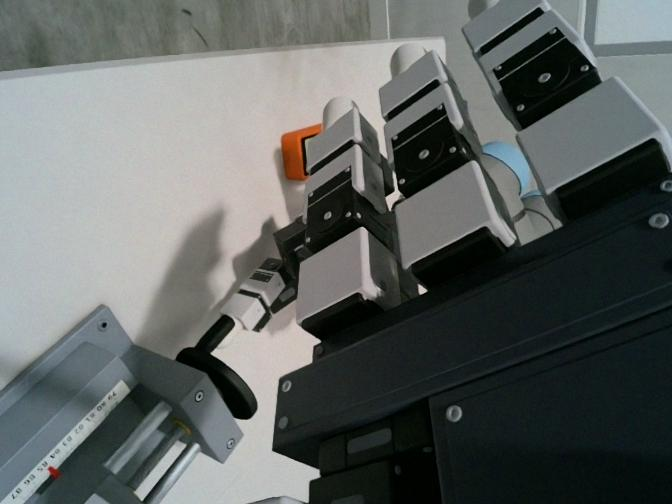

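Call:
move --pt "0 0 0 0 0 0 0.754 0 0.576 0.696 0.754 0 0.576 0.696 0.754 0 0.576 0.696 0.714 0.678 0.226 0.168 0.4 -0.6 -0.0064 -0.0018 -0.0133 0 0 0 0.754 -0.417 0.576 0.696 -0.479 0 -0.64 -0.1 -0.479 0 -0.64 -0.1 -0.571 0.678 0.226 0.168 0.7 -0.4" --pt "0 0 0 0 0 0 0.754 0 0.576 0.696 0.754 0 0.576 0.696 0.754 0 0.576 0.696 0.714 0.678 0.226 0.168 0.4 -0.6 0.0152 0.0044 0.0137 0 0 0 0.754 -0.417 0.576 0.696 -0.479 0 -0.64 -0.1 -0.479 0 -0.64 -0.1 -0.571 0.678 0.226 0.168 0.7 -0.4" --pt "0 0 0 0 0 0 0.754 0 0.576 0.696 0.754 0 0.576 0.696 0.754 0 0.576 0.696 0.714 0.678 0.226 0.168 0.4 -0.6 0.0243 0.007 0.0443 0 0 0 0.754 -0.417 0.576 0.696 -0.479 0 -0.64 -0.1 -0.479 0 -0.64 -0.1 -0.571 0.678 0.226 0.168 0.7 -0.4" --pt "0 0 0 0 0 0 0.754 0 0.576 0.696 0.754 0 0.576 0.696 0.754 0 0.576 0.696 0.714 0.678 0.226 0.168 0.4 -0.6 0.0176 0.0051 0.0687 0 0 0 0.754 -0.417 0.576 0.696 -0.479 0 -0.64 -0.1 -0.479 0 -0.64 -0.1 -0.571 0.678 0.226 0.168 0.7 -0.4" --pt "0 0 0 0 0 0 0.754 0 0.576 0.696 0.754 0 0.576 0.696 0.754 0 0.576 0.696 0.714 0.678 0.226 0.168 0.4 -0.6 -0.0112 -0.0032 0.0912 0 0 0 0.754 -0.417 0.576 0.696 -0.479 0 -0.64 -0.1 -0.479 0 -0.64 -0.1 -0.571 0.678 0.226 0.168 0.7 -0.4" --pt "0 0 0 0 0 0 0.754 0 0.576 0.696 0.754 0 0.576 0.696 0.754 0 0.576 0.696 0.714 0.678 0.226 0.168 0.4 -0.6 -0.0413 -0.0119 0.0892 0 0 0 0.754 -0.417 0.576 0.696 -0.479 0 -0.64 -0.1 -0.479 0 -0.64 -0.1 -0.571 0.678 0.226 0.168 0.7 -0.4" --pt "0 0 0 0 0 0 0.754 0 0.576 0.696 0.754 0 0.576 0.696 0.754 0 0.576 0.696 0.714 0.678 0.226 0.168 0.4 -0.6 -0.0347 -0.01 0.1017 0 0 0 0.754 -0.417 0.576 0.696 -0.479 0 -0.64 -0.1 -0.479 0 -0.64 -0.1 -0.571 0.678 0.226 0.168 0.7 -0.4" --pt "0 0 0 0 0 0 0.754 0 0.576 0.696 0.754 0 0.576 0.696 0.754 0 0.576 0.696 0.714 0.678 0.226 0.168 0.4 -0.6 -0.056 -0.0162 0.092 0 0 0 0.754 -0.417 0.576 0.696 -0.479 0 -0.64 -0.1 -0.479 0 -0.64 -0.1 -0.571 0.678 0.226 0.168 0.7 -0.4" --pt "0 0 0 0 0 0 0.754 0 0.576 0.696 0.754 0 0.576 0.696 0.754 0 0.576 0.696 0.714 0.678 0.226 0.168 0.4 -0.6 -0.0645 -0.0186 0.0767 0 0 0 0.754 -0.417 0.576 0.696 -0.479 0 -0.64 -0.1 -0.479 0 -0.64 -0.1 -0.571 0.678 0.226 0.168 0.7 -0.4" --speed 0.07 --blend '[0.001,0.003,0.004,0.004,0.004,0.001,0.001,0.002,0]'

Call:
move --pt "0 0 0 0 0 0 0.754 0 0.576 0.696 0.754 0 0.576 0.696 0.754 0 0.576 0.696 0.714 0.678 0.226 0.168 0.4 -0.6 -0.0101 -0.0029 -0.0393 0 0 0 0.754 -0.417 0.576 0.696 -0.479 0 -0.64 -0.1 -0.479 0 -0.64 -0.1 -0.571 0.678 0.226 0.168 0.7 -0.4" --pt "0 0 0 0 0 0 0.754 0 0.576 0.696 0.754 0 0.576 0.696 0.754 0 0.576 0.696 0.714 0.678 0.226 0.168 0.4 -0.6 -0.0048 -0.0014 -0.0208 0 0 0 0.754 -0.417 0.576 0.696 -0.479 0 -0.64 -0.1 -0.479 0 -0.64 -0.1 -0.571 0.678 0.226 0.168 0.7 -0.4" --pt "0 0 0 0 0 0 0.754 0 0.576 0.696 0.754 0 0.576 0.696 0.754 0 0.576 0.696 0.714 0.678 0.226 0.168 0.4 -0.6 0.0014 0.0004 -0.0368 0 0 0 0.754 -0.417 0.576 0.696 -0.479 0 -0.64 -0.1 -0.479 0 -0.64 -0.1 -0.571 0.678 0.226 0.168 0.7 -0.4" --pt "0 0 0 0 0 0 0.754 0 0.576 0.696 0.754 0 0.576 0.696 0.754 0 0.576 0.696 0.714 0.678 0.226 0.168 0.4 -0.6 0.0019 0.0006 -0.0518 0 0 0 0.754 -0.417 0.576 0.696 -0.479 0 -0.64 -0.1 -0.479 0 -0.64 -0.1 -0.571 0.678 0.226 0.168 0.7 -0.4" --pt "0 0 0 0 0 0 0.754 0 0.576 0.696 0.754 0 0.576 0.696 0.754 0 0.576 0.696 0.714 0.678 0.226 0.168 0.4 -0.6 0.0085 0.0024 -0.0652 0 0 0 0.754 -0.417 0.576 0.696 -0.479 0 -0.64 -0.1 -0.479 0 -0.64 -0.1 -0.571 0.678 0.226 0.168 0.7 -0.4" --pt "0 0 0 0 0 0 0.754 0 0.576 0.696 0.754 0 0.576 0.696 0.754 0 0.576 0.696 0.714 0.678 0.226 0.168 0.4 -0.6 0.02 0.0058 -0.0748 0 0 0 0.754 -0.417 0.576 0.696 -0.479 0 -0.64 -0.1 -0.479 0 -0.64 -0.1 -0.571 0.678 0.226 0.168 0.7 -0.4" --pt "0 0 0 0 0 0 0.754 0 0.576 0.696 0.754 0 0.576 0.696 0.754 0 0.576 0.696 0.714 0.678 0.226 0.168 0.4 -0.6 0.0098 0.0028 -0.0782 0 0 0 0.754 -0.417 0.576 0.696 -0.479 0 -0.64 -0.1 -0.479 0 -0.64 -0.1 -0.571 0.678 0.226 0.168 0.7 -0.4" --pt "0 0 0 0 0 0 0.754 0 0.576 0.696 0.754 0 0.576 0.696 0.754 0 0.576 0.696 0.714 0.678 0.226 0.168 0.4 -0.6 0.0559 0.0161 -0.0818 0 0 0 0.754 -0.417 0.576 0.696 -0.479 0 -0.64 -0.1 -0.479 0 -0.64 -0.1 -0.571 0.678 0.226 0.168 0.7 -0.4" --pt "0 0 0 0 0 0 0.754 0 0.576 0.696 0.754 0 0.576 0.696 0.754 0 0.576 0.696 0.714 0.678 0.226 0.168 0.4 -0.6 0.0645 0.0186 -0.0767 0 0 0 0.754 -0.417 0.576 0.696 -0.479 0 -0.64 -0.1 -0.479 0 -0.64 -0.1 -0.571 0.678 0.226 0.168 0.7 -0.4" --speed 0.07 --blend '[0.001,0.001,0.003,0.003,0.003,0.001,0.001,0.003,0]'

Call:
move --pt "0 0 0 0 0 0 0.754 0 0.576 0.696 0.754 0 0.576 0.696 0.754 0 0.576 0.696 0.714 0.678 0.226 0.168 0.4 -0.6 -0.0064 -0.0018 -0.0133 0 0 0 0.754 -0.417 0.576 0.696 -0.479 0 -0.64 -0.1 -0.479 0 -0.64 -0.1 -0.571 0.678 0.226 0.168 0.7 -0.4" --pt "0 0 0 0 0 0 0.754 0 0.576 0.696 0.754 0 0.576 0.696 0.754 0 0.576 0.696 0.714 0.678 0.226 0.168 0.4 -0.6 0.0152 0.0044 0.0137 0 0 0 0.754 -0.417 0.576 0.696 -0.479 0 -0.64 -0.1 -0.479 0 -0.64 -0.1 -0.571 0.678 0.226 0.168 0.7 -0.4" --pt "0 0 0 0 0 0 0.754 0 0.576 0.696 0.754 0 0.576 0.696 0.754 0 0.576 0.696 0.714 0.678 0.226 0.168 0.4 -0.6 0.0243 0.007 0.0443 0 0 0 0.754 -0.417 0.576 0.696 -0.479 0 -0.64 -0.1 -0.479 0 -0.64 -0.1 -0.571 0.678 0.226 0.168 0.7 -0.4" --pt "0 0 0 0 0 0 0.754 0 0.576 0.696 0.754 0 0.576 0.696 0.754 0 0.576 0.696 0.714 0.678 0.226 0.168 0.4 -0.6 0.0176 0.0051 0.0687 0 0 0 0.754 -0.417 0.576 0.696 -0.479 0 -0.64 -0.1 -0.479 0 -0.64 -0.1 -0.571 0.678 0.226 0.168 0.7 -0.4" --pt "0 0 0 0 0 0 0.754 0 0.576 0.696 0.754 0 0.576 0.696 0.754 0 0.576 0.696 0.714 0.678 0.226 0.168 0.4 -0.6 -0.0112 -0.0032 0.0912 0 0 0 0.754 -0.417 0.576 0.696 -0.479 0 -0.64 -0.1 -0.479 0 -0.64 -0.1 -0.571 0.678 0.226 0.168 0.7 -0.4" --pt "0 0 0 0 0 0 0.754 0 0.576 0.696 0.754 0 0.576 0.696 0.754 0 0.576 0.696 0.714 0.678 0.226 0.168 0.4 -0.6 -0.0413 -0.0119 0.0892 0 0 0 0.754 -0.417 0.576 0.696 -0.479 0 -0.64 -0.1 -0.479 0 -0.64 -0.1 -0.571 0.678 0.226 0.168 0.7 -0.4" --pt "0 0 0 0 0 0 0.754 0 0.576 0.696 0.754 0 0.576 0.696 0.754 0 0.576 0.696 0.714 0.678 0.226 0.168 0.4 -0.6 -0.0347 -0.01 0.1017 0 0 0 0.754 -0.417 0.576 0.696 -0.479 0 -0.64 -0.1 -0.479 0 -0.64 -0.1 -0.571 0.678 0.226 0.168 0.7 -0.4" --pt "0 0 0 0 0 0 0.754 0 0.576 0.696 0.754 0 0.576 0.696 0.754 0 0.576 0.696 0.714 0.678 0.226 0.168 0.4 -0.6 -0.056 -0.0162 0.092 0 0 0 0.754 -0.417 0.576 0.696 -0.479 0 -0.64 -0.1 -0.479 0 -0.64 -0.1 -0.571 0.678 0.226 0.168 0.7 -0.4" --pt "0 0 0 0 0 0 0.754 0 0.576 0.696 0.754 0 0.576 0.696 0.754 0 0.576 0.696 0.714 0.678 0.226 0.168 0.4 -0.6 -0.0645 -0.0186 0.0767 0 0 0 0.754 -0.417 0.576 0.696 -0.479 0 -0.64 -0.1 -0.479 0 -0.64 -0.1 -0.571 0.678 0.226 0.168 0.7 -0.4" --speed 0.07 --blend '[0.001,0.003,0.004,0.004,0.004,0.001,0.001,0.002,0]'

Call:
move --pt "0 0 0 0 0 0 0.754 0 0.576 0.696 0.754 0 0.576 0.696 0.754 0 0.576 0.696 0.714 0.678 0.226 0.168 0.4 -0.6 -0.0101 -0.0029 -0.0393 0 0 0 0.754 -0.417 0.576 0.696 -0.479 0 -0.64 -0.1 -0.479 0 -0.64 -0.1 -0.571 0.678 0.226 0.168 0.7 -0.4" --pt "0 0 0 0 0 0 0.754 0 0.576 0.696 0.754 0 0.576 0.696 0.754 0 0.576 0.696 0.714 0.678 0.226 0.168 0.4 -0.6 -0.0048 -0.0014 -0.0208 0 0 0 0.754 -0.417 0.576 0.696 -0.479 0 -0.64 -0.1 -0.479 0 -0.64 -0.1 -0.571 0.678 0.226 0.168 0.7 -0.4" --pt "0 0 0 0 0 0 0.754 0 0.576 0.696 0.754 0 0.576 0.696 0.754 0 0.576 0.696 0.714 0.678 0.226 0.168 0.4 -0.6 0.0014 0.0004 -0.0368 0 0 0 0.754 -0.417 0.576 0.696 -0.479 0 -0.64 -0.1 -0.479 0 -0.64 -0.1 -0.571 0.678 0.226 0.168 0.7 -0.4" --pt "0 0 0 0 0 0 0.754 0 0.576 0.696 0.754 0 0.576 0.696 0.754 0 0.576 0.696 0.714 0.678 0.226 0.168 0.4 -0.6 0.0019 0.0006 -0.0518 0 0 0 0.754 -0.417 0.576 0.696 -0.479 0 -0.64 -0.1 -0.479 0 -0.64 -0.1 -0.571 0.678 0.226 0.168 0.7 -0.4" --pt "0 0 0 0 0 0 0.754 0 0.576 0.696 0.754 0 0.576 0.696 0.754 0 0.576 0.696 0.714 0.678 0.226 0.168 0.4 -0.6 0.0085 0.0024 -0.0652 0 0 0 0.754 -0.417 0.576 0.696 -0.479 0 -0.64 -0.1 -0.479 0 -0.64 -0.1 -0.571 0.678 0.226 0.168 0.7 -0.4" --pt "0 0 0 0 0 0 0.754 0 0.576 0.696 0.754 0 0.576 0.696 0.754 0 0.576 0.696 0.714 0.678 0.226 0.168 0.4 -0.6 0.02 0.0058 -0.0748 0 0 0 0.754 -0.417 0.576 0.696 -0.479 0 -0.64 -0.1 -0.479 0 -0.64 -0.1 -0.571 0.678 0.226 0.168 0.7 -0.4" --pt "0 0 0 0 0 0 0.754 0 0.576 0.696 0.754 0 0.576 0.696 0.754 0 0.576 0.696 0.714 0.678 0.226 0.168 0.4 -0.6 0.0098 0.0028 -0.0782 0 0 0 0.754 -0.417 0.576 0.696 -0.479 0 -0.64 -0.1 -0.479 0 -0.64 -0.1 -0.571 0.678 0.226 0.168 0.7 -0.4" --pt "0 0 0 0 0 0 0.754 0 0.576 0.696 0.754 0 0.576 0.696 0.754 0 0.576 0.696 0.714 0.678 0.226 0.168 0.4 -0.6 0.0559 0.0161 -0.0818 0 0 0 0.754 -0.417 0.576 0.696 -0.479 0 -0.64 -0.1 -0.479 0 -0.64 -0.1 -0.571 0.678 0.226 0.168 0.7 -0.4" --pt "0 0 0 0 0 0 0.754 0 0.576 0.696 0.754 0 0.576 0.696 0.754 0 0.576 0.696 0.714 0.678 0.226 0.168 0.4 -0.6 0.0645 0.0186 -0.0767 0 0 0 0.754 -0.417 0.576 0.696 -0.479 0 -0.64 -0.1 -0.479 0 -0.64 -0.1 -0.571 0.678 0.226 0.168 0.7 -0.4" --speed 0.07 --blend '[0.001,0.001,0.003,0.003,0.003,0.001,0.001,0.003,0]'

Call:
move --pt "0 0 0 0 0 0 0.754 0 0.576 0.696 0.754 0 0.576 0.696 0.754 0 0.576 0.696 0.714 0.678 0.226 0.168 0.4 -0.6 -0.0064 -0.0018 -0.0133 0 0 0 0.754 -0.417 0.576 0.696 -0.479 0 -0.64 -0.1 -0.479 0 -0.64 -0.1 -0.571 0.678 0.226 0.168 0.7 -0.4" --pt "0 0 0 0 0 0 0.754 0 0.576 0.696 0.754 0 0.576 0.696 0.754 0 0.576 0.696 0.714 0.678 0.226 0.168 0.4 -0.6 0.0152 0.0044 0.0137 0 0 0 0.754 -0.417 0.576 0.696 -0.479 0 -0.64 -0.1 -0.479 0 -0.64 -0.1 -0.571 0.678 0.226 0.168 0.7 -0.4" --pt "0 0 0 0 0 0 0.754 0 0.576 0.696 0.754 0 0.576 0.696 0.754 0 0.576 0.696 0.714 0.678 0.226 0.168 0.4 -0.6 0.0243 0.007 0.0443 0 0 0 0.754 -0.417 0.576 0.696 -0.479 0 -0.64 -0.1 -0.479 0 -0.64 -0.1 -0.571 0.678 0.226 0.168 0.7 -0.4" --pt "0 0 0 0 0 0 0.754 0 0.576 0.696 0.754 0 0.576 0.696 0.754 0 0.576 0.696 0.714 0.678 0.226 0.168 0.4 -0.6 0.0176 0.0051 0.0687 0 0 0 0.754 -0.417 0.576 0.696 -0.479 0 -0.64 -0.1 -0.479 0 -0.64 -0.1 -0.571 0.678 0.226 0.168 0.7 -0.4" --pt "0 0 0 0 0 0 0.754 0 0.576 0.696 0.754 0 0.576 0.696 0.754 0 0.576 0.696 0.714 0.678 0.226 0.168 0.4 -0.6 -0.0112 -0.0032 0.0912 0 0 0 0.754 -0.417 0.576 0.696 -0.479 0 -0.64 -0.1 -0.479 0 -0.64 -0.1 -0.571 0.678 0.226 0.168 0.7 -0.4" --pt "0 0 0 0 0 0 0.754 0 0.576 0.696 0.754 0 0.576 0.696 0.754 0 0.576 0.696 0.714 0.678 0.226 0.168 0.4 -0.6 -0.0413 -0.0119 0.0892 0 0 0 0.754 -0.417 0.576 0.696 -0.479 0 -0.64 -0.1 -0.479 0 -0.64 -0.1 -0.571 0.678 0.226 0.168 0.7 -0.4" --pt "0 0 0 0 0 0 0.754 0 0.576 0.696 0.754 0 0.576 0.696 0.754 0 0.576 0.696 0.714 0.678 0.226 0.168 0.4 -0.6 -0.0347 -0.01 0.1017 0 0 0 0.754 -0.417 0.576 0.696 -0.479 0 -0.64 -0.1 -0.479 0 -0.64 -0.1 -0.571 0.678 0.226 0.168 0.7 -0.4" --pt "0 0 0 0 0 0 0.754 0 0.576 0.696 0.754 0 0.576 0.696 0.754 0 0.576 0.696 0.714 0.678 0.226 0.168 0.4 -0.6 -0.056 -0.0162 0.092 0 0 0 0.754 -0.417 0.576 0.696 -0.479 0 -0.64 -0.1 -0.479 0 -0.64 -0.1 -0.571 0.678 0.226 0.168 0.7 -0.4" --pt "0 0 0 0 0 0 0.754 0 0.576 0.696 0.754 0 0.576 0.696 0.754 0 0.576 0.696 0.714 0.678 0.226 0.168 0.4 -0.6 -0.0645 -0.0186 0.0767 0 0 0 0.754 -0.417 0.576 0.696 -0.479 0 -0.64 -0.1 -0.479 0 -0.64 -0.1 -0.571 0.678 0.226 0.168 0.7 -0.4" --speed 0.07 --blend '[0.001,0.003,0.004,0.004,0.004,0.001,0.001,0.002,0]'

Call:
move --pt "0 0 0 0 0 0 0.754 0 0.576 0.696 0.754 0 0.576 0.696 0.754 0 0.576 0.696 0.714 0.678 0.226 0.168 0.4 -0.6 -0.0101 -0.0029 -0.0393 0 0 0 0.754 -0.417 0.576 0.696 -0.479 0 -0.64 -0.1 -0.479 0 -0.64 -0.1 -0.571 0.678 0.226 0.168 0.7 -0.4" --pt "0 0 0 0 0 0 0.754 0 0.576 0.696 0.754 0 0.576 0.696 0.754 0 0.576 0.696 0.714 0.678 0.226 0.168 0.4 -0.6 -0.0048 -0.0014 -0.0208 0 0 0 0.754 -0.417 0.576 0.696 -0.479 0 -0.64 -0.1 -0.479 0 -0.64 -0.1 -0.571 0.678 0.226 0.168 0.7 -0.4" --pt "0 0 0 0 0 0 0.754 0 0.576 0.696 0.754 0 0.576 0.696 0.754 0 0.576 0.696 0.714 0.678 0.226 0.168 0.4 -0.6 0.0014 0.0004 -0.0368 0 0 0 0.754 -0.417 0.576 0.696 -0.479 0 -0.64 -0.1 -0.479 0 -0.64 -0.1 -0.571 0.678 0.226 0.168 0.7 -0.4" --pt "0 0 0 0 0 0 0.754 0 0.576 0.696 0.754 0 0.576 0.696 0.754 0 0.576 0.696 0.714 0.678 0.226 0.168 0.4 -0.6 0.0019 0.0006 -0.0518 0 0 0 0.754 -0.417 0.576 0.696 -0.479 0 -0.64 -0.1 -0.479 0 -0.64 -0.1 -0.571 0.678 0.226 0.168 0.7 -0.4" --pt "0 0 0 0 0 0 0.754 0 0.576 0.696 0.754 0 0.576 0.696 0.754 0 0.576 0.696 0.714 0.678 0.226 0.168 0.4 -0.6 0.0085 0.0024 -0.0652 0 0 0 0.754 -0.417 0.576 0.696 -0.479 0 -0.64 -0.1 -0.479 0 -0.64 -0.1 -0.571 0.678 0.226 0.168 0.7 -0.4" --pt "0 0 0 0 0 0 0.754 0 0.576 0.696 0.754 0 0.576 0.696 0.754 0 0.576 0.696 0.714 0.678 0.226 0.168 0.4 -0.6 0.02 0.0058 -0.0748 0 0 0 0.754 -0.417 0.576 0.696 -0.479 0 -0.64 -0.1 -0.479 0 -0.64 -0.1 -0.571 0.678 0.226 0.168 0.7 -0.4" --pt "0 0 0 0 0 0 0.754 0 0.576 0.696 0.754 0 0.576 0.696 0.754 0 0.576 0.696 0.714 0.678 0.226 0.168 0.4 -0.6 0.0098 0.0028 -0.0782 0 0 0 0.754 -0.417 0.576 0.696 -0.479 0 -0.64 -0.1 -0.479 0 -0.64 -0.1 -0.571 0.678 0.226 0.168 0.7 -0.4" --pt "0 0 0 0 0 0 0.754 0 0.576 0.696 0.754 0 0.576 0.696 0.754 0 0.576 0.696 0.714 0.678 0.226 0.168 0.4 -0.6 0.0559 0.0161 -0.0818 0 0 0 0.754 -0.417 0.576 0.696 -0.479 0 -0.64 -0.1 -0.479 0 -0.64 -0.1 -0.571 0.678 0.226 0.168 0.7 -0.4" --pt "0 0 0 0 0 0 0.754 0 0.576 0.696 0.754 0 0.576 0.696 0.754 0 0.576 0.696 0.714 0.678 0.226 0.168 0.4 -0.6 0.0645 0.0186 -0.0767 0 0 0 0.754 -0.417 0.576 0.696 -0.479 0 -0.64 -0.1 -0.479 0 -0.64 -0.1 -0.571 0.678 0.226 0.168 0.7 -0.4" --speed 0.07 --blend '[0.001,0.001,0.003,0.003,0.003,0.001,0.001,0.003,0]' --cameras '["cam_head_left","cam_left_wrist"]'

Call:
zoom_image --camera "cam_left_wrist" --region '[20, 424, 80, 484]'

Call:
zoom_image --camera "cam_left_wrist" --region '[0, 424, 80, 504]'

Scene clock: 972.00 s.
left_arm: end_effector_position=(+0.6899, -0.3238, +0.2148) hand_goal=(+0.754, +0.000, +0.576, +0.696, +0.754, +0.000, +0.576, +0.696, +0.754, +0.000, +0.576, +0.696, +0.714, +0.678, +0.226, +0.168) hand_measured=(+0.752, +0.000, +0.576, +0.696, +0.752, +0.000, +0.576, +0.696, +0.752, +0.000, +0.576, +0.696, +0.712, +0.678, +0.226, +0.168) hand_current_ma=(-4, +1, +2, +0, -5, +2, +2, +0, -5, +1, +2, +0, -3, -2, -1, -1) hand_state=(goal, goal, goal, goal, goal, goal, goal, goal, goal, goal, goal, goal, goal, goal, goal, goal) hand_current_limit=0.40 hand_speed=-0.60 end_effector_quat_wxyz=(+0.378, +0.315, +0.792, -0.361) | right_arm: end_effector_position=(+0.5046, +0.3610, +0.0855) hand_goal=(+0.754, -0.416, +0.576, +0.696, -0.478, +0.000, -0.640, -0.100, -0.478, +0.000, -0.640, -0.100, -0.570, +0.678, +0.226, +0.168) hand_measured=(+0.700, -0.432, +0.546, +0.684, -0.470, +0.000, -0.638, -0.098, -0.470, +0.000, -0.638, -0.098, -0.564, +0.678, +0.224, +0.168) hand_current_ma=(-77, -7, -26, -5, +3, +0, +0, +0, +3, +0, +0, +0, +2, +0, -1, +0) hand_state=(blocked, goal, blocked, goal, goal, goal, goal, goal, goal, goal, goal, goal, goal, goal, goal, goal) hand_current_limit=0.70 hand_speed=-0.40 end_effector_quat_wxyz=(-0.430, +0.505, +0.676, +0.322)
Joint positions: left_arm=[3.042 -2.037 -1.785 -0.109 0.693 -1.296] | right_arm=[0.028 -1.203 2.107 -1.976 -0.503 -0.558]
Joint torques (N m): left_arm=[6.6 41.65 18.14 1.63 0.91 -2.82] | right_arm=[-9.09 -19.48 -2.85 -3.71 -1.46 -2.98]
Wrist force (N): left_arm=[0.3 0.1 -0.9] | right_arm=[-1.3 3.6 -3.3]
Wrist torque (N m): left_arm=[0.06 -0.10 0.06] | right_arm=[0.39 0.27 0.06]
Wrist force, peak (N): left_arm=[0.8 -0.1 -1.0] | right_arm=[-5.2 3.2 -2.4]
Hand target: left_arm +0.6899, -0.3238, +0.2148; +0.378, +0.315, +0.792, -0.361 | right_arm +0.5045, +0.3610, +0.0853; -0.430, +0.505, +0.676, +0.322
Off the commanded pose: left_arm 0.000 m, 0 deg | right_arm 0.000 m, 0 deg.
move: done

Scene clock: 974.27 s.
left_arm: end_effector_position=(+0.6899, -0.3238, +0.2148) hand_goal=(+0.754, +0.000, +0.576, +0.696, +0.754, +0.000, +0.576, +0.696, +0.754, +0.000, +0.576, +0.696, +0.714, +0.678, +0.226, +0.168) hand_measured=(+0.752, +0.000, +0.576, +0.696, +0.752, +0.000, +0.576, +0.696, +0.752, +0.000, +0.576, +0.696, +0.712, +0.678, +0.226, +0.168) hand_current_ma=(-4, +1, +2, +0, -5, +2, +2, +0, -5, +1, +2, +0, -3, -2, -1, -1) hand_state=(goal, goal, goal, goal, goal, goal, goal, goal, goal, goal, goal, goal, goal, goal, goal, goal) hand_current_limit=0.40 hand_speed=-0.60 end_effector_quat_wxyz=(+0.378, +0.315, +0.792, -0.361) | right_arm: end_effector_position=(+0.5431, +0.3721, +0.0393) hand_goal=(+0.754, -0.416, +0.576, +0.696, -0.478, +0.000, -0.640, -0.100, -0.478, +0.000, -0.640, -0.100, -0.570, +0.678, +0.226, +0.168) hand_measured=(+0.802, -0.390, +0.604, +0.708, -0.470, +0.000, -0.638, -0.098, -0.470, +0.000, -0.638, -0.098, -0.564, +0.678, +0.224, +0.168) hand_current_ma=(+61, +15, +23, +5, +3, +0, +0, +0, +3, +0, +0, +0, +2, +0, -1, +0) hand_state=(blocked, blocked, blocked, goal, goal, goal, goal, goal, goal, goal, goal, goal, goal, goal, goal, goal) hand_current_limit=0.70 hand_speed=-0.40 end_effector_quat_wxyz=(-0.430, +0.505, +0.676, +0.322)
Joint positions: left_arm=[3.042 -2.037 -1.785 -0.109 0.693 -1.296] | right_arm=[0.047 -1.035 2.016 -2.084 -0.494 -0.523]
Joint torques (N m): left_arm=[6.46 41.46 18.21 1.59 0.95 -2.79] | right_arm=[10.39 -28.56 -26.09 0.16 4.35 2.27]
Wrist force (N): left_arm=[0.6 0.2 -0.4] | right_arm=[-3.2 -1.7 -0.5]
Wrist torque (N m): left_arm=[0.03 -0.12 0.08] | right_arm=[0.51 0.06 -0.34]
Wrist force, peak (N): left_arm=[0.6 0.0 -1.0] | right_arm=[1.0 1.0 -6.2]
Hand target: left_arm +0.6899, -0.3238, +0.2148; +0.378, +0.315, +0.792, -0.361 | right_arm +0.5432, +0.3722, +0.0393; -0.430, +0.505, +0.676, +0.322
Off the commanded pose: left_arm 0.000 m, 0 deg | right_arm 0.000 m, 0 deg.
move: done

Scene clock: 976.83 s.
left_arm: end_effector_position=(+0.6899, -0.3238, +0.2148) hand_goal=(+0.754, +0.000, +0.576, +0.696, +0.754, +0.000, +0.576, +0.696, +0.754, +0.000, +0.576, +0.696, +0.714, +0.678, +0.226, +0.168) hand_measured=(+0.752, +0.000, +0.576, +0.696, +0.752, +0.000, +0.576, +0.696, +0.752, +0.000, +0.576, +0.696, +0.712, +0.678, +0.226, +0.168) hand_current_ma=(-4, +1, +2, +0, -5, +2, +2, +0, -5, +1, +2, +0, -3, -2, -1, -1) hand_state=(goal, goal, goal, goal, goal, goal, goal, goal, goal, goal, goal, goal, goal, goal, goal, goal) hand_current_limit=0.40 hand_speed=-0.60 end_effector_quat_wxyz=(+0.378, +0.315, +0.792, -0.361) | right_arm: end_effector_position=(+0.5046, +0.3610, +0.0855) hand_goal=(+0.754, -0.416, +0.576, +0.696, -0.478, +0.000, -0.640, -0.100, -0.478, +0.000, -0.640, -0.100, -0.570, +0.678, +0.226, +0.168) hand_measured=(+0.700, -0.432, +0.546, +0.684, -0.470, +0.000, -0.638, -0.098, -0.470, +0.000, -0.638, -0.098, -0.564, +0.678, +0.224, +0.168) hand_current_ma=(-77, -7, -26, -5, +3, +0, +0, +0, +3, +0, +0, +0, +2, +0, -1, +0) hand_state=(blocked, goal, blocked, goal, goal, goal, goal, goal, goal, goal, goal, goal, goal, goal, goal, goal) hand_current_limit=0.70 hand_speed=-0.40 end_effector_quat_wxyz=(-0.430, +0.505, +0.676, +0.322)
Joint positions: left_arm=[3.042 -2.037 -1.785 -0.109 0.693 -1.296] | right_arm=[0.028 -1.203 2.107 -1.976 -0.503 -0.558]
Joint torques (N m): left_arm=[6.44 41.68 18.05 1.57 0.99 -2.81] | right_arm=[-8.99 -20 -2.67 -3.92 -1.43 -3.09]
Wrist force (N): left_arm=[0.4 -0.1 -0.8] | right_arm=[-1.1 3.7 -3.8]
Wrist torque (N m): left_arm=[0.02 -0.11 0.07] | right_arm=[0.45 0.24 0.08]
Wrist force, peak (N): left_arm=[0.8 0.0 -0.7] | right_arm=[-4.2 4.4 -2.9]
Hand target: left_arm +0.6899, -0.3238, +0.2148; +0.378, +0.315, +0.792, -0.361 | right_arm +0.5045, +0.3610, +0.0853; -0.430, +0.505, +0.676, +0.322
Off the commanded pose: left_arm 0.000 m, 0 deg | right_arm 0.000 m, 0 deg.
move: done

Scene clock: 979.10 s.
left_arm: end_effector_position=(+0.6899, -0.3238, +0.2148) hand_goal=(+0.754, +0.000, +0.576, +0.696, +0.754, +0.000, +0.576, +0.696, +0.754, +0.000, +0.576, +0.696, +0.714, +0.678, +0.226, +0.168) hand_measured=(+0.752, +0.000, +0.576, +0.696, +0.752, +0.000, +0.576, +0.696, +0.752, +0.000, +0.576, +0.696, +0.712, +0.678, +0.226, +0.168) hand_current_ma=(-4, +1, +2, +0, -5, +2, +2, +0, -5, +1, +2, +0, -3, -2, -1, -1) hand_state=(goal, goal, goal, goal, goal, goal, goal, goal, goal, goal, goal, goal, goal, goal, goal, goal) hand_current_limit=0.40 hand_speed=-0.60 end_effector_quat_wxyz=(+0.378, +0.315, +0.792, -0.361) | right_arm: end_effector_position=(+0.5431, +0.3721, +0.0393) hand_goal=(+0.754, -0.416, +0.576, +0.696, -0.478, +0.000, -0.640, -0.100, -0.478, +0.000, -0.640, -0.100, -0.570, +0.678, +0.226, +0.168) hand_measured=(+0.802, -0.390, +0.604, +0.708, -0.470, +0.000, -0.638, -0.098, -0.470, +0.000, -0.638, -0.098, -0.564, +0.678, +0.224, +0.168) hand_current_ma=(+61, +15, +23, +5, +3, +0, +0, +0, +3, +0, +0, +0, +2, +0, -1, +0) hand_state=(blocked, blocked, blocked, goal, goal, goal, goal, goal, goal, goal, goal, goal, goal, goal, goal, goal) hand_current_limit=0.70 hand_speed=-0.40 end_effector_quat_wxyz=(-0.430, +0.505, +0.676, +0.322)
Joint positions: left_arm=[3.042 -2.037 -1.785 -0.109 0.693 -1.296] | right_arm=[0.047 -1.035 2.016 -2.084 -0.494 -0.523]
Joint torques (N m): left_arm=[6.19 41.46 18.37 1.57 0.97 -2.81] | right_arm=[11.01 -25.05 -26.06 0.77 4.49 2.38]
Wrist force (N): left_arm=[0.5 -0.1 -0.4] | right_arm=[-3.0 -1.9 -0.7]
Wrist torque (N m): left_arm=[0.00 -0.12 0.08] | right_arm=[0.49 0.03 -0.32]
Wrist force, peak (N): left_arm=[0.7 -0.2 -1.0] | right_arm=[1.2 1.2 -6.3]
Hand target: left_arm +0.6899, -0.3238, +0.2148; +0.378, +0.315, +0.792, -0.361 | right_arm +0.5432, +0.3722, +0.0393; -0.430, +0.505, +0.676, +0.322
Off the commanded pose: left_arm 0.000 m, 0 deg | right_arm 0.000 m, 0 deg.
move: done

Scene clock: 981.67 s.
left_arm: end_effector_position=(+0.6899, -0.3238, +0.2148) hand_goal=(+0.754, +0.000, +0.576, +0.696, +0.754, +0.000, +0.576, +0.696, +0.754, +0.000, +0.576, +0.696, +0.714, +0.678, +0.226, +0.168) hand_measured=(+0.752, +0.000, +0.576, +0.696, +0.752, +0.000, +0.576, +0.696, +0.752, +0.000, +0.576, +0.696, +0.712, +0.678, +0.226, +0.168) hand_current_ma=(-4, +1, +2, +0, -5, +2, +2, +0, -5, +1, +2, +0, -3, -2, -1, -1) hand_state=(goal, goal, goal, goal, goal, goal, goal, goal, goal, goal, goal, goal, goal, goal, goal, goal) hand_current_limit=0.40 hand_speed=-0.60 end_effector_quat_wxyz=(+0.378, +0.315, +0.792, -0.361) | right_arm: end_effector_position=(+0.5046, +0.3610, +0.0855) hand_goal=(+0.754, -0.416, +0.576, +0.696, -0.478, +0.000, -0.640, -0.100, -0.478, +0.000, -0.640, -0.100, -0.570, +0.678, +0.226, +0.168) hand_measured=(+0.700, -0.432, +0.546, +0.684, -0.470, +0.000, -0.638, -0.098, -0.470, +0.000, -0.638, -0.098, -0.564, +0.678, +0.224, +0.168) hand_current_ma=(-76, -7, -26, -5, +3, +0, +0, +0, +3, +0, +0, +0, +2, +0, -1, +0) hand_state=(blocked, goal, blocked, goal, goal, goal, goal, goal, goal, goal, goal, goal, goal, goal, goal, goal) hand_current_limit=0.70 hand_speed=-0.40 end_effector_quat_wxyz=(-0.430, +0.505, +0.676, +0.322)
Joint positions: left_arm=[3.042 -2.037 -1.785 -0.109 0.693 -1.296] | right_arm=[0.028 -1.203 2.107 -1.976 -0.503 -0.558]
Joint torques (N m): left_arm=[6.59 41.44 18.15 1.53 1.01 -2.78] | right_arm=[-8.93 -19.61 -5.61 -3.85 -1.55 -3.03]
Wrist force (N): left_arm=[0.5 0.0 -0.7] | right_arm=[-1.1 3.9 -3.6]
Wrist torque (N m): left_arm=[0.03 -0.12 0.07] | right_arm=[0.45 0.23 0.07]
Wrist force, peak (N): left_arm=[0.6 0.3 -1.0] | right_arm=[-3.9 4.7 -2.4]
Hand target: left_arm +0.6899, -0.3238, +0.2148; +0.378, +0.315, +0.792, -0.361 | right_arm +0.5045, +0.3610, +0.0853; -0.430, +0.505, +0.676, +0.322
Off the commanded pose: left_arm 0.000 m, 0 deg | right_arm 0.000 m, 0 deg.
move: done

Scene clock: 983.93 s.
left_arm: end_effector_position=(+0.6899, -0.3238, +0.2148) hand_goal=(+0.754, +0.000, +0.576, +0.696, +0.754, +0.000, +0.576, +0.696, +0.754, +0.000, +0.576, +0.696, +0.714, +0.678, +0.226, +0.168) hand_measured=(+0.752, +0.000, +0.576, +0.696, +0.752, +0.000, +0.576, +0.696, +0.752, +0.000, +0.576, +0.696, +0.712, +0.678, +0.226, +0.168) hand_current_ma=(-4, +1, +2, +0, -5, +2, +2, +0, -5, +1, +2, +0, -3, -2, -1, -1) hand_state=(goal, goal, goal, goal, goal, goal, goal, goal, goal, goal, goal, goal, goal, goal, goal, goal) hand_current_limit=0.40 hand_speed=-0.60 end_effector_quat_wxyz=(+0.378, +0.315, +0.792, -0.361) | right_arm: end_effector_position=(+0.5431, +0.3721, +0.0393) hand_goal=(+0.754, -0.416, +0.576, +0.696, -0.478, +0.000, -0.640, -0.100, -0.478, +0.000, -0.640, -0.100, -0.570, +0.678, +0.226, +0.168) hand_measured=(+0.802, -0.390, +0.604, +0.708, -0.470, +0.000, -0.638, -0.098, -0.470, +0.000, -0.638, -0.098, -0.564, +0.678, +0.224, +0.168) hand_current_ma=(+61, +15, +23, +5, +3, +0, +0, +0, +3, +0, +0, +0, +2, +0, -1, +0) hand_state=(blocked, blocked, blocked, goal, goal, goal, goal, goal, goal, goal, goal, goal, goal, goal, goal, goal) hand_current_limit=0.70 hand_speed=-0.40 end_effector_quat_wxyz=(-0.430, +0.505, +0.676, +0.322)
Joint positions: left_arm=[3.042 -2.037 -1.785 -0.109 0.693 -1.296] | right_arm=[0.047 -1.035 2.016 -2.084 -0.494 -0.523]
Joint torques (N m): left_arm=[6.02 41.74 18.09 1.48 0.97 -2.74] | right_arm=[10.98 -26.73 -28.36 0.36 4.56 2.44]
Wrist force (N): left_arm=[0.5 -0.3 -0.7] | right_arm=[-3.0 -1.7 -0.9]
Wrist torque (N m): left_arm=[0.00 -0.12 0.08] | right_arm=[0.53 0.04 -0.32]
Wrist force, peak (N): left_arm=[0.7 0.4 -0.8] | right_arm=[1.0 1.7 -6.1]
Hand target: left_arm +0.6899, -0.3238, +0.2148; +0.378, +0.315, +0.792, -0.361 | right_arm +0.5432, +0.3722, +0.0393; -0.430, +0.505, +0.676, +0.322
Off the commanded pose: left_arm 0.000 m, 0 deg | right_arm 0.000 m, 0 deg.
move: done
Images, in order (width x height): cam_head_left 672x504, cam_left_wrist 672x504.

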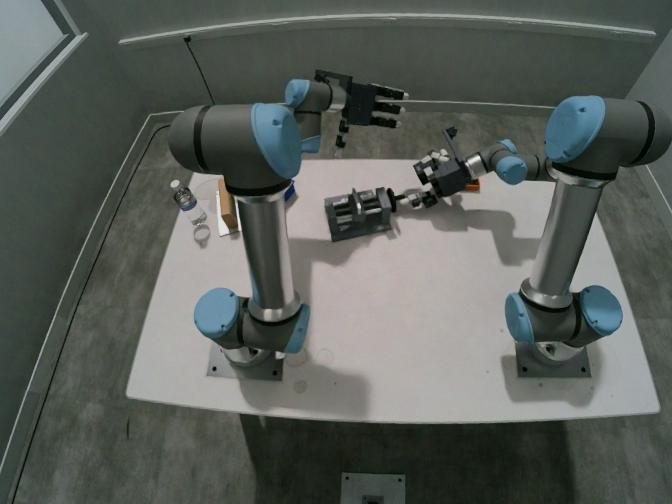

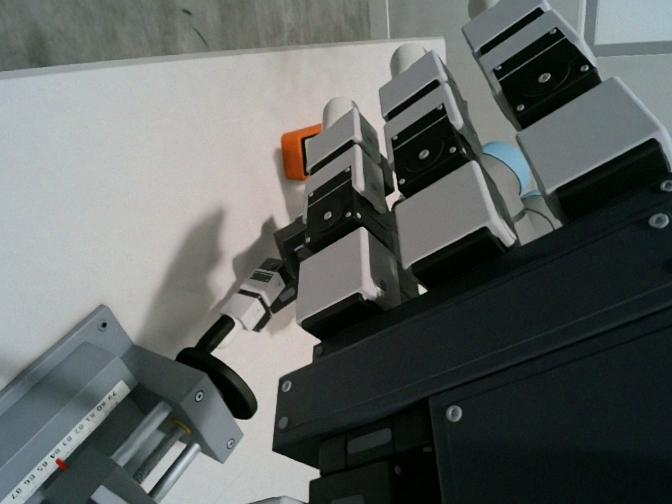

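Scaled by 8.400 from the camera's 672x504 image, which has a finer 960x720 frame.

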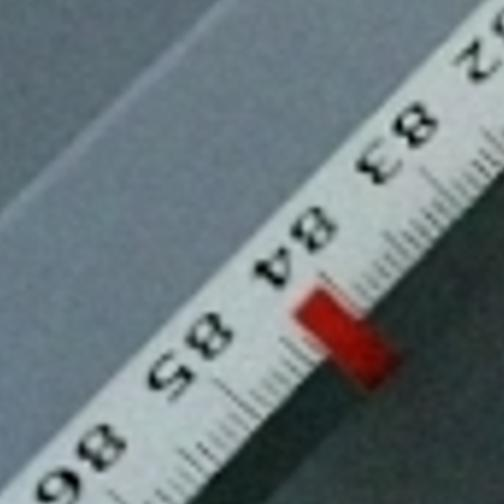

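Scaled by 6.300 from the camera's 672x504 image, which has a finer 960x720 frame.

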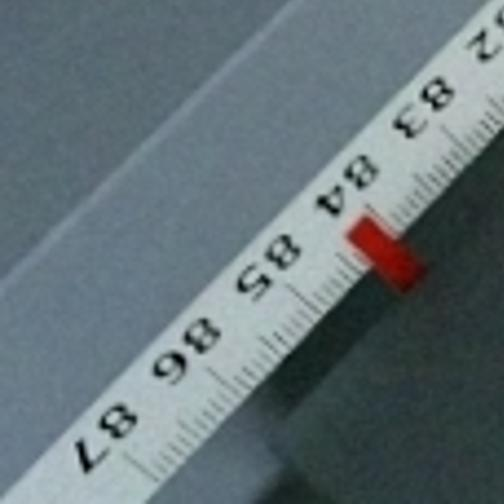

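Call:
move --pt "0 0 0 0 0 0 0.754 0 0.576 0.696 0.754 0 0.576 0.696 0.754 0 0.576 0.696 0.714 0.678 0.226 0.168 0.4 -0.6 -0.0064 -0.0018 -0.0133 0 0 0 0.754 -0.417 0.576 0.696 -0.479 0 -0.64 -0.1 -0.479 0 -0.64 -0.1 -0.571 0.678 0.226 0.168 0.7 -0.4" --pt "0 0 0 0 0 0 0.754 0 0.576 0.696 0.754 0 0.576 0.696 0.754 0 0.576 0.696 0.714 0.678 0.226 0.168 0.4 -0.6 0.0152 0.0044 0.0137 0 0 0 0.754 -0.417 0.576 0.696 -0.479 0 -0.64 -0.1 -0.479 0 -0.64 -0.1 -0.571 0.678 0.226 0.168 0.7 -0.4" --pt "0 0 0 0 0 0 0.754 0 0.576 0.696 0.754 0 0.576 0.696 0.754 0 0.576 0.696 0.714 0.678 0.226 0.168 0.4 -0.6 0.0243 0.007 0.0443 0 0 0 0.754 -0.417 0.576 0.696 -0.479 0 -0.64 -0.1 -0.479 0 -0.64 -0.1 -0.571 0.678 0.226 0.168 0.7 -0.4" --pt "0 0 0 0 0 0 0.754 0 0.576 0.696 0.754 0 0.576 0.696 0.754 0 0.576 0.696 0.714 0.678 0.226 0.168 0.4 -0.6 0.0176 0.0051 0.0687 0 0 0 0.754 -0.417 0.576 0.696 -0.479 0 -0.64 -0.1 -0.479 0 -0.64 -0.1 -0.571 0.678 0.226 0.168 0.7 -0.4" --pt "0 0 0 0 0 0 0.754 0 0.576 0.696 0.754 0 0.576 0.696 0.754 0 0.576 0.696 0.714 0.678 0.226 0.168 0.4 -0.6 -0.0112 -0.0032 0.0912 0 0 0 0.754 -0.417 0.576 0.696 -0.479 0 -0.64 -0.1 -0.479 0 -0.64 -0.1 -0.571 0.678 0.226 0.168 0.7 -0.4" --pt "0 0 0 0 0 0 0.754 0 0.576 0.696 0.754 0 0.576 0.696 0.754 0 0.576 0.696 0.714 0.678 0.226 0.168 0.4 -0.6 -0.0413 -0.0119 0.0892 0 0 0 0.754 -0.417 0.576 0.696 -0.479 0 -0.64 -0.1 -0.479 0 -0.64 -0.1 -0.571 0.678 0.226 0.168 0.7 -0.4" --pt "0 0 0 0 0 0 0.754 0 0.576 0.696 0.754 0 0.576 0.696 0.754 0 0.576 0.696 0.714 0.678 0.226 0.168 0.4 -0.6 -0.0347 -0.01 0.1017 0 0 0 0.754 -0.417 0.576 0.696 -0.479 0 -0.64 -0.1 -0.479 0 -0.64 -0.1 -0.571 0.678 0.226 0.168 0.7 -0.4" --pt "0 0 0 0 0 0 0.754 0 0.576 0.696 0.754 0 0.576 0.696 0.754 0 0.576 0.696 0.714 0.678 0.226 0.168 0.4 -0.6 -0.056 -0.0162 0.092 0 0 0 0.754 -0.417 0.576 0.696 -0.479 0 -0.64 -0.1 -0.479 0 -0.64 -0.1 -0.571 0.678 0.226 0.168 0.7 -0.4" --pt "0 0 0 0 0 0 0.754 0 0.576 0.696 0.754 0 0.576 0.696 0.754 0 0.576 0.696 0.714 0.678 0.226 0.168 0.4 -0.6 -0.0645 -0.0186 0.0767 0 0 0 0.754 -0.417 0.576 0.696 -0.479 0 -0.64 -0.1 -0.479 0 -0.64 -0.1 -0.571 0.678 0.226 0.168 0.7 -0.4" --speed 0.07 --blend '[0.001,0.003,0.004,0.004,0.004,0.001,0.001,0.002,0]'

Call:
move --pt "0 0 0 0 0 0 0.754 0 0.576 0.696 0.754 0 0.576 0.696 0.754 0 0.576 0.696 0.714 0.678 0.226 0.168 0.4 -0.6 -0.0101 -0.0029 -0.0393 0 0 0 0.754 -0.417 0.576 0.696 -0.479 0 -0.64 -0.1 -0.479 0 -0.64 -0.1 -0.571 0.678 0.226 0.168 0.7 -0.4" --pt "0 0 0 0 0 0 0.754 0 0.576 0.696 0.754 0 0.576 0.696 0.754 0 0.576 0.696 0.714 0.678 0.226 0.168 0.4 -0.6 -0.0048 -0.0014 -0.0208 0 0 0 0.754 -0.417 0.576 0.696 -0.479 0 -0.64 -0.1 -0.479 0 -0.64 -0.1 -0.571 0.678 0.226 0.168 0.7 -0.4" --pt "0 0 0 0 0 0 0.754 0 0.576 0.696 0.754 0 0.576 0.696 0.754 0 0.576 0.696 0.714 0.678 0.226 0.168 0.4 -0.6 0.0014 0.0004 -0.0368 0 0 0 0.754 -0.417 0.576 0.696 -0.479 0 -0.64 -0.1 -0.479 0 -0.64 -0.1 -0.571 0.678 0.226 0.168 0.7 -0.4" --pt "0 0 0 0 0 0 0.754 0 0.576 0.696 0.754 0 0.576 0.696 0.754 0 0.576 0.696 0.714 0.678 0.226 0.168 0.4 -0.6 0.0019 0.0006 -0.0518 0 0 0 0.754 -0.417 0.576 0.696 -0.479 0 -0.64 -0.1 -0.479 0 -0.64 -0.1 -0.571 0.678 0.226 0.168 0.7 -0.4" --pt "0 0 0 0 0 0 0.754 0 0.576 0.696 0.754 0 0.576 0.696 0.754 0 0.576 0.696 0.714 0.678 0.226 0.168 0.4 -0.6 0.0085 0.0024 -0.0652 0 0 0 0.754 -0.417 0.576 0.696 -0.479 0 -0.64 -0.1 -0.479 0 -0.64 -0.1 -0.571 0.678 0.226 0.168 0.7 -0.4" --pt "0 0 0 0 0 0 0.754 0 0.576 0.696 0.754 0 0.576 0.696 0.754 0 0.576 0.696 0.714 0.678 0.226 0.168 0.4 -0.6 0.02 0.0058 -0.0748 0 0 0 0.754 -0.417 0.576 0.696 -0.479 0 -0.64 -0.1 -0.479 0 -0.64 -0.1 -0.571 0.678 0.226 0.168 0.7 -0.4" --speed 0.07 --blend '[0.001,0.001,0.003,0.003,0.003,0]' --cameras '["cam_head_left","cam_left_wrist"]'

Call:
zoom_image --camera "cam_left_wrist" --region '[20, 424, 80, 484]'

Call:
zoom_image --camera "cam_left_wrist" --region '[45, 440, 85, 480]'

Call:
zoom_image --camera "cam_head_left" --region '[380, 160, 460, 220]'

Scene clock: 1026.37 s.
left_arm: end_effector_position=(+0.6899, -0.3238, +0.2148) hand_goal=(+0.754, +0.000, +0.576, +0.696, +0.754, +0.000, +0.576, +0.696, +0.754, +0.000, +0.576, +0.696, +0.714, +0.678, +0.226, +0.168) hand_measured=(+0.752, +0.000, +0.576, +0.696, +0.752, +0.000, +0.576, +0.696, +0.752, +0.000, +0.576, +0.696, +0.712, +0.678, +0.226, +0.168) hand_current_ma=(-4, +1, +2, +0, -5, +2, +2, +0, -5, +1, +2, +0, -3, -2, -1, -1) hand_state=(goal, goal, goal, goal, goal, goal, goal, goal, goal, goal, goal, goal, goal, goal, goal, goal) hand_current_limit=0.40 hand_speed=-0.60 end_effector_quat_wxyz=(+0.378, +0.315, +0.792, -0.361) | right_arm: end_effector_position=(+0.5046, +0.3610, +0.0855) hand_goal=(+0.754, -0.416, +0.576, +0.696, -0.478, +0.000, -0.640, -0.100, -0.478, +0.000, -0.640, -0.100, -0.570, +0.678, +0.226, +0.168) hand_measured=(+0.700, -0.432, +0.546, +0.684, -0.470, +0.000, -0.638, -0.098, -0.470, +0.000, -0.638, -0.098, -0.564, +0.678, +0.224, +0.168) hand_current_ma=(-76, -7, -26, -5, +3, +0, +0, +0, +3, +0, +0, +0, +2, +0, -1, +0) hand_state=(blocked, goal, blocked, goal, goal, goal, goal, goal, goal, goal, goal, goal, goal, goal, goal, goal) hand_current_limit=0.70 hand_speed=-0.40 end_effector_quat_wxyz=(-0.430, +0.505, +0.676, +0.322)
Joint positions: left_arm=[3.042 -2.037 -1.785 -0.109 0.693 -1.296] | right_arm=[0.028 -1.203 2.107 -1.976 -0.503 -0.558]
Joint torques (N m): left_arm=[6.46 41.64 17.06 1.6 0.95 -2.58] | right_arm=[-9.09 -19.97 -3.57 -3.96 -1.51 -2.97]
Wrist force (N): left_arm=[0.6 0.0 -0.8] | right_arm=[-1.2 3.8 -3.7]
Wrist torque (N m): left_arm=[0.05 -0.14 0.08] | right_arm=[0.45 0.25 0.06]
Wrist force, peak (N): left_arm=[0.4 -0.1 -1.2] | right_arm=[-4.0 4.8 -2.7]
Hand target: left_arm +0.6899, -0.3238, +0.2148; +0.378, +0.315, +0.792, -0.361 | right_arm +0.5045, +0.3610, +0.0853; -0.430, +0.505, +0.676, +0.322
Off the commanded pose: left_arm 0.000 m, 0 deg | right_arm 0.000 m, 0 deg.
move: done

Scene clock: 1028.10 s.
left_arm: end_effector_position=(+0.6899, -0.3238, +0.2148) hand_goal=(+0.754, +0.000, +0.576, +0.696, +0.754, +0.000, +0.576, +0.696, +0.754, +0.000, +0.576, +0.696, +0.714, +0.678, +0.226, +0.168) hand_measured=(+0.752, +0.000, +0.576, +0.696, +0.752, +0.000, +0.576, +0.696, +0.752, +0.000, +0.576, +0.696, +0.712, +0.678, +0.226, +0.168) hand_current_ma=(-4, +1, +2, +0, -5, +2, +2, +0, -5, +1, +2, +0, -3, -2, -1, -1) hand_state=(goal, goal, goal, goal, goal, goal, goal, goal, goal, goal, goal, goal, goal, goal, goal, goal) hand_current_limit=0.40 hand_speed=-0.60 end_effector_quat_wxyz=(+0.378, +0.315, +0.792, -0.361) | right_arm: end_effector_position=(+0.5165, +0.3645, +0.0405) hand_goal=(+0.754, -0.416, +0.576, +0.696, -0.478, +0.000, -0.640, -0.100, -0.478, +0.000, -0.640, -0.100, -0.570, +0.678, +0.226, +0.168) hand_measured=(+0.794, -0.430, +0.598, +0.704, -0.470, +0.000, -0.638, -0.098, -0.470, +0.000, -0.638, -0.098, -0.564, +0.678, +0.224, +0.168) hand_current_ma=(+44, -4, +15, +2, +3, +0, +0, +0, +3, +0, +0, +0, +2, +0, -1, +0) hand_state=(blocked, goal, blocked, goal, goal, goal, goal, goal, goal, goal, goal, goal, goal, goal, goal, goal) hand_current_limit=0.70 hand_speed=-0.40 end_effector_quat_wxyz=(-0.430, +0.505, +0.676, +0.322)
Joint positions: left_arm=[3.042 -2.037 -1.785 -0.109 0.693 -1.296] | right_arm=[0.034 -1.081 2.094 -2.094 -0.5 -0.547]
Joint torques (N m): left_arm=[6.56 41.26 17.51 1.59 0.99 -2.64] | right_arm=[11.19 -22.1 -26.68 -4.59 4.25 2.51]
Wrist force (N): left_arm=[0.4 0.2 -0.4] | right_arm=[-2.1 -1.8 -3.5]
Wrist torque (N m): left_arm=[0.03 -0.10 0.06] | right_arm=[0.73 0.17 -0.25]
Wrist force, peak (N): left_arm=[0.6 0.2 -1.1] | right_arm=[0.7 1.5 -6.3]
Hand target: left_arm +0.6899, -0.3238, +0.2148; +0.378, +0.315, +0.792, -0.361 | right_arm +0.5165, +0.3645, +0.0405; -0.430, +0.505, +0.676, +0.322
Off the commanded pose: left_arm 0.000 m, 0 deg | right_arm 0.000 m, 0 deg.
move: done
Images, in order (width x height): cam_head_left 672x504, cam_left_wrist 672x504.

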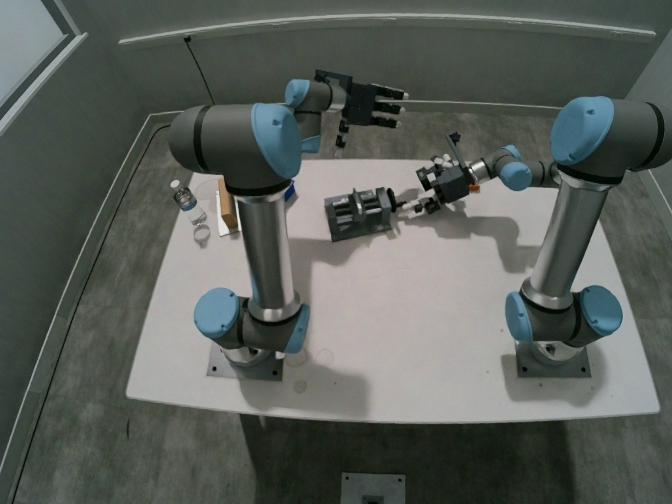

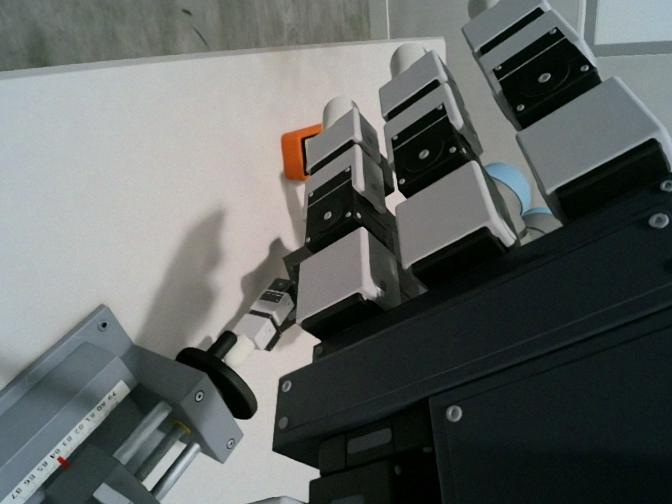

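Scaled by 8.400 from the camera's 672x504 image, which has a finer 960x720 frame.

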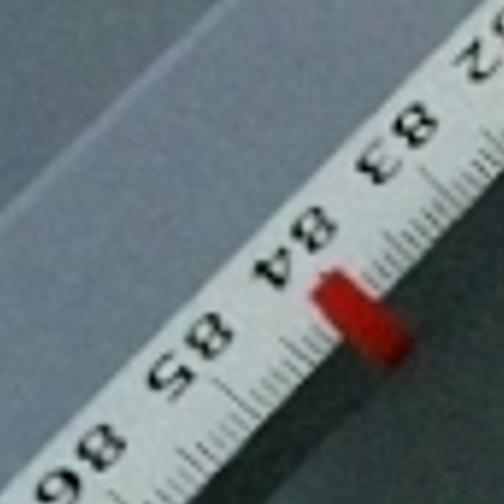

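Scaled by 12.600 from the camera's 672x504 image, which has a finer 960x720 frame.

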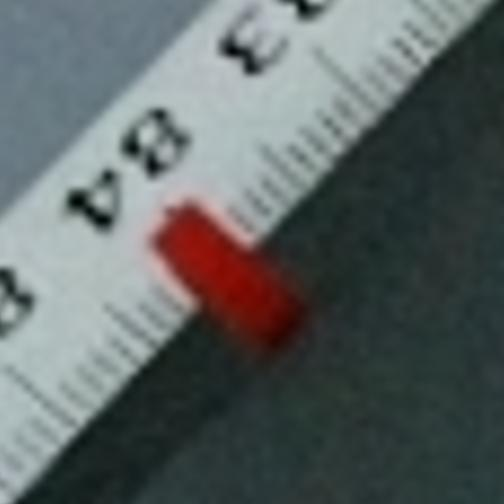

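Scaled by 6.300 from the camera's 672x504 image, which has a finer 960x720 frame.

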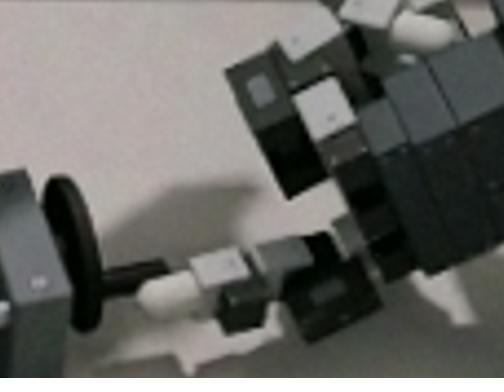

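Call:
move --pt "0 0 0 0 0 0 0.754 0 0.576 0.696 0.754 0 0.576 0.696 0.754 0 0.576 0.696 0.714 0.678 0.226 0.168 0.4 -0.6 -0.0102 -0.003 -0.0033 0 0 0 0.754 -0.417 0.576 0.696 -0.479 0 -0.64 -0.1 -0.479 0 -0.64 -0.1 -0.571 0.678 0.226 0.168 0.7 -0.4" --pt "0 0 0 0 0 0 0.754 0 0.576 0.696 0.754 0 0.576 0.696 0.754 0 0.576 0.696 0.714 0.678 0.226 0.168 0.4 -0.6 0.0285 0.0082 -0.0063 0 0 0 0.754 -0.417 0.576 0.696 -0.479 0 -0.64 -0.1 -0.479 0 -0.64 -0.1 -0.571 0.678 0.226 0.168 0.7 -0.4" --pt "0 0 0 0 0 0 0.754 0 0.576 0.696 0.754 0 0.576 0.696 0.754 0 0.576 0.696 0.714 0.678 0.226 0.168 0.4 -0.6 0 0 0.001 0 0 0 0.754 -0.417 0.576 0.696 -0.479 0 -0.64 -0.1 -0.479 0 -0.64 -0.1 -0.571 0.678 0.226 0.168 0.7 -0.4" --pt "0 0 0 0 0 0 0.754 0 0.576 0.696 0.754 0 0.576 0.696 0.754 0 0.576 0.696 0.714 0.678 0.226 0.168 0.4 -0.6 0 0 0.051 0 0 0 0.754 -0.417 0.576 0.696 -0.479 0 -0.64 -0.1 -0.479 0 -0.64 -0.1 -0.571 0.678 0.226 0.168 0.7 -0.4" --speed 0.06 --blend '[0.001,0.001,0.001,0]' --cameras '["cam_head_left","cam_left_wrist"]'

Call:
zoom_image --camera "cam_left_wrist" --region '[45, 440, 85, 480]'

Call:
zoom_image --camera "cam_left_wrist" --region '[20, 424, 80, 484]'

Call:
zoom_image --camera "cam_head_left" --region '[380, 160, 460, 220]'

Scene clock: 1059.23 s.
left_arm: end_effector_position=(+0.6899, -0.3238, +0.2148) hand_goal=(+0.754, +0.000, +0.576, +0.696, +0.754, +0.000, +0.576, +0.696, +0.754, +0.000, +0.576, +0.696, +0.714, +0.678, +0.226, +0.168) hand_measured=(+0.752, +0.000, +0.576, +0.696, +0.752, +0.000, +0.576, +0.696, +0.752, +0.000, +0.576, +0.696, +0.712, +0.678, +0.226, +0.168) hand_current_ma=(-4, +1, +2, +0, -5, +2, +2, +0, -5, +1, +2, +0, -3, -2, -1, -1) hand_state=(goal, goal, goal, goal, goal, goal, goal, goal, goal, goal, goal, goal, goal, goal, goal, goal) hand_current_limit=0.40 hand_speed=-0.60 end_effector_quat_wxyz=(+0.378, +0.315, +0.792, -0.361) | right_arm: end_effector_position=(+0.5165, +0.3645, +0.0709) hand_goal=(+0.754, -0.416, +0.576, +0.696, -0.478, +0.000, -0.640, -0.100, -0.478, +0.000, -0.640, -0.100, -0.570, +0.678, +0.226, +0.168) hand_measured=(+0.756, -0.406, +0.578, +0.698, -0.470, +0.000, -0.638, -0.098, -0.470, +0.000, -0.638, -0.098, -0.564, +0.678, +0.224, +0.168) hand_current_ma=(+0, +3, +0, +0, +3, +0, +0, +0, +3, +0, +0, +0, +2, +0, -1, +0) hand_state=(goal, goal, goal, goal, goal, goal, goal, goal, goal, goal, goal, goal, goal, goal, goal, goal) hand_current_limit=0.70 hand_speed=-0.40 end_effector_quat_wxyz=(-0.430, +0.505, +0.676, +0.322)
Joint positions: left_arm=[3.042 -2.037 -1.785 -0.109 0.693 -1.296] | right_arm=[0.034 -1.149 2.082 -2.014 -0.5 -0.546]
Joint torques (N m): left_arm=[6.13 41.32 17.13 1.58 0.97 -2.56] | right_arm=[-10.3 -38.01 -26.75 0.33 -1.03 -3.07]
Wrist force (N): left_arm=[0.5 -0.1 -0.7] | right_arm=[-1.6 1.2 -1.1]
Wrist torque (N m): left_arm=[0.03 -0.12 0.08] | right_arm=[0.40 0.15 0.01]
Wrist force, peak (N): left_arm=[0.8 0.5 -1.1] | right_arm=[-2.3 -1.8 -3.6]
Hand target: left_arm +0.6899, -0.3238, +0.2148; +0.378, +0.315, +0.792, -0.361 | right_arm +0.5165, +0.3645, +0.0711; -0.430, +0.505, +0.676, +0.322
Off the commanded pose: left_arm 0.000 m, 0 deg | right_arm 0.000 m, 0 deg.
move: done
Images, in order (width x height): cam_head_left 672x504, cam_left_wrist 672x504.

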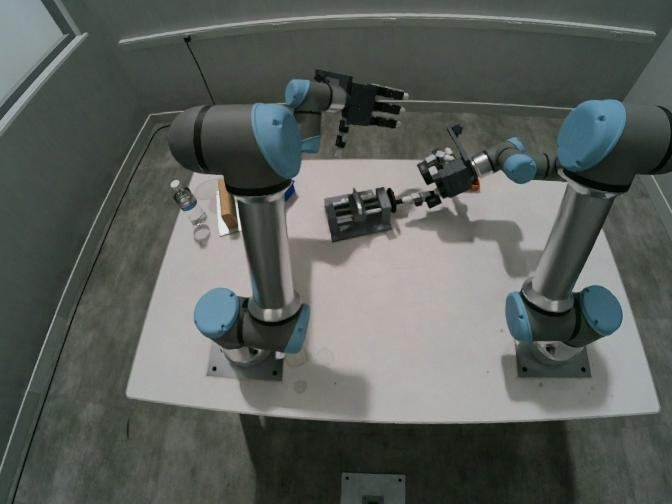

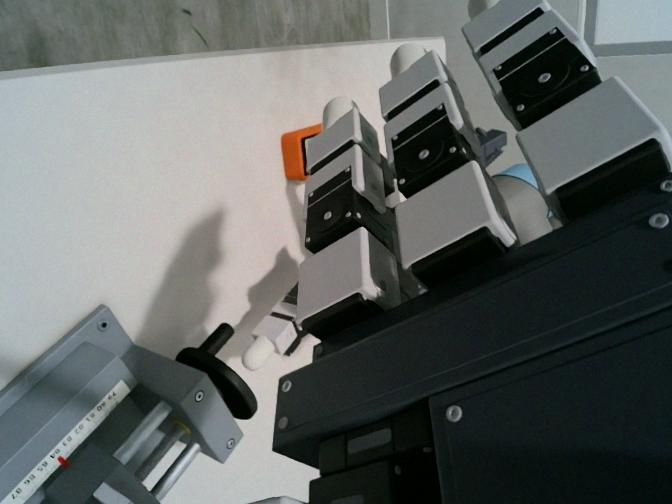

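Scaled by 12.600 from the camera's 672x504 image, which has a finer 960x720 frame.

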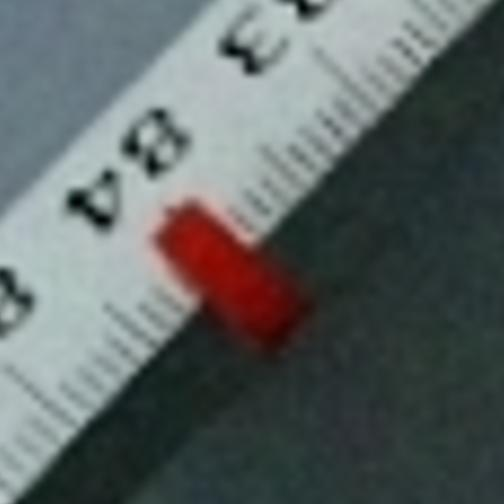

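Scaled by 8.400 from the camera's 672x504 image, which has a finer 960x720 frame.

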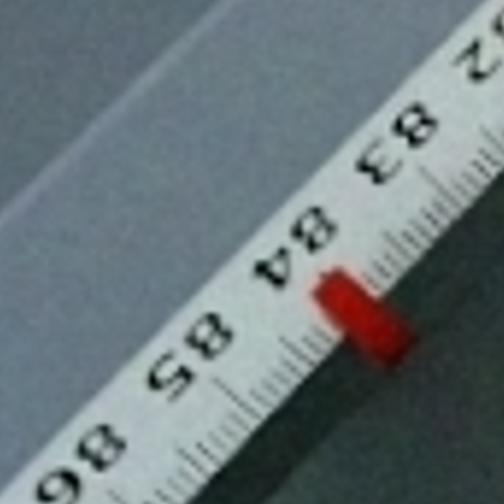

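Scaled by 6.300 from the camera's 672x504 image, which has a finer 960x720 frame.

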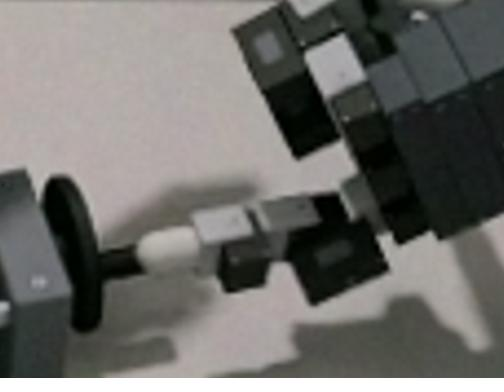

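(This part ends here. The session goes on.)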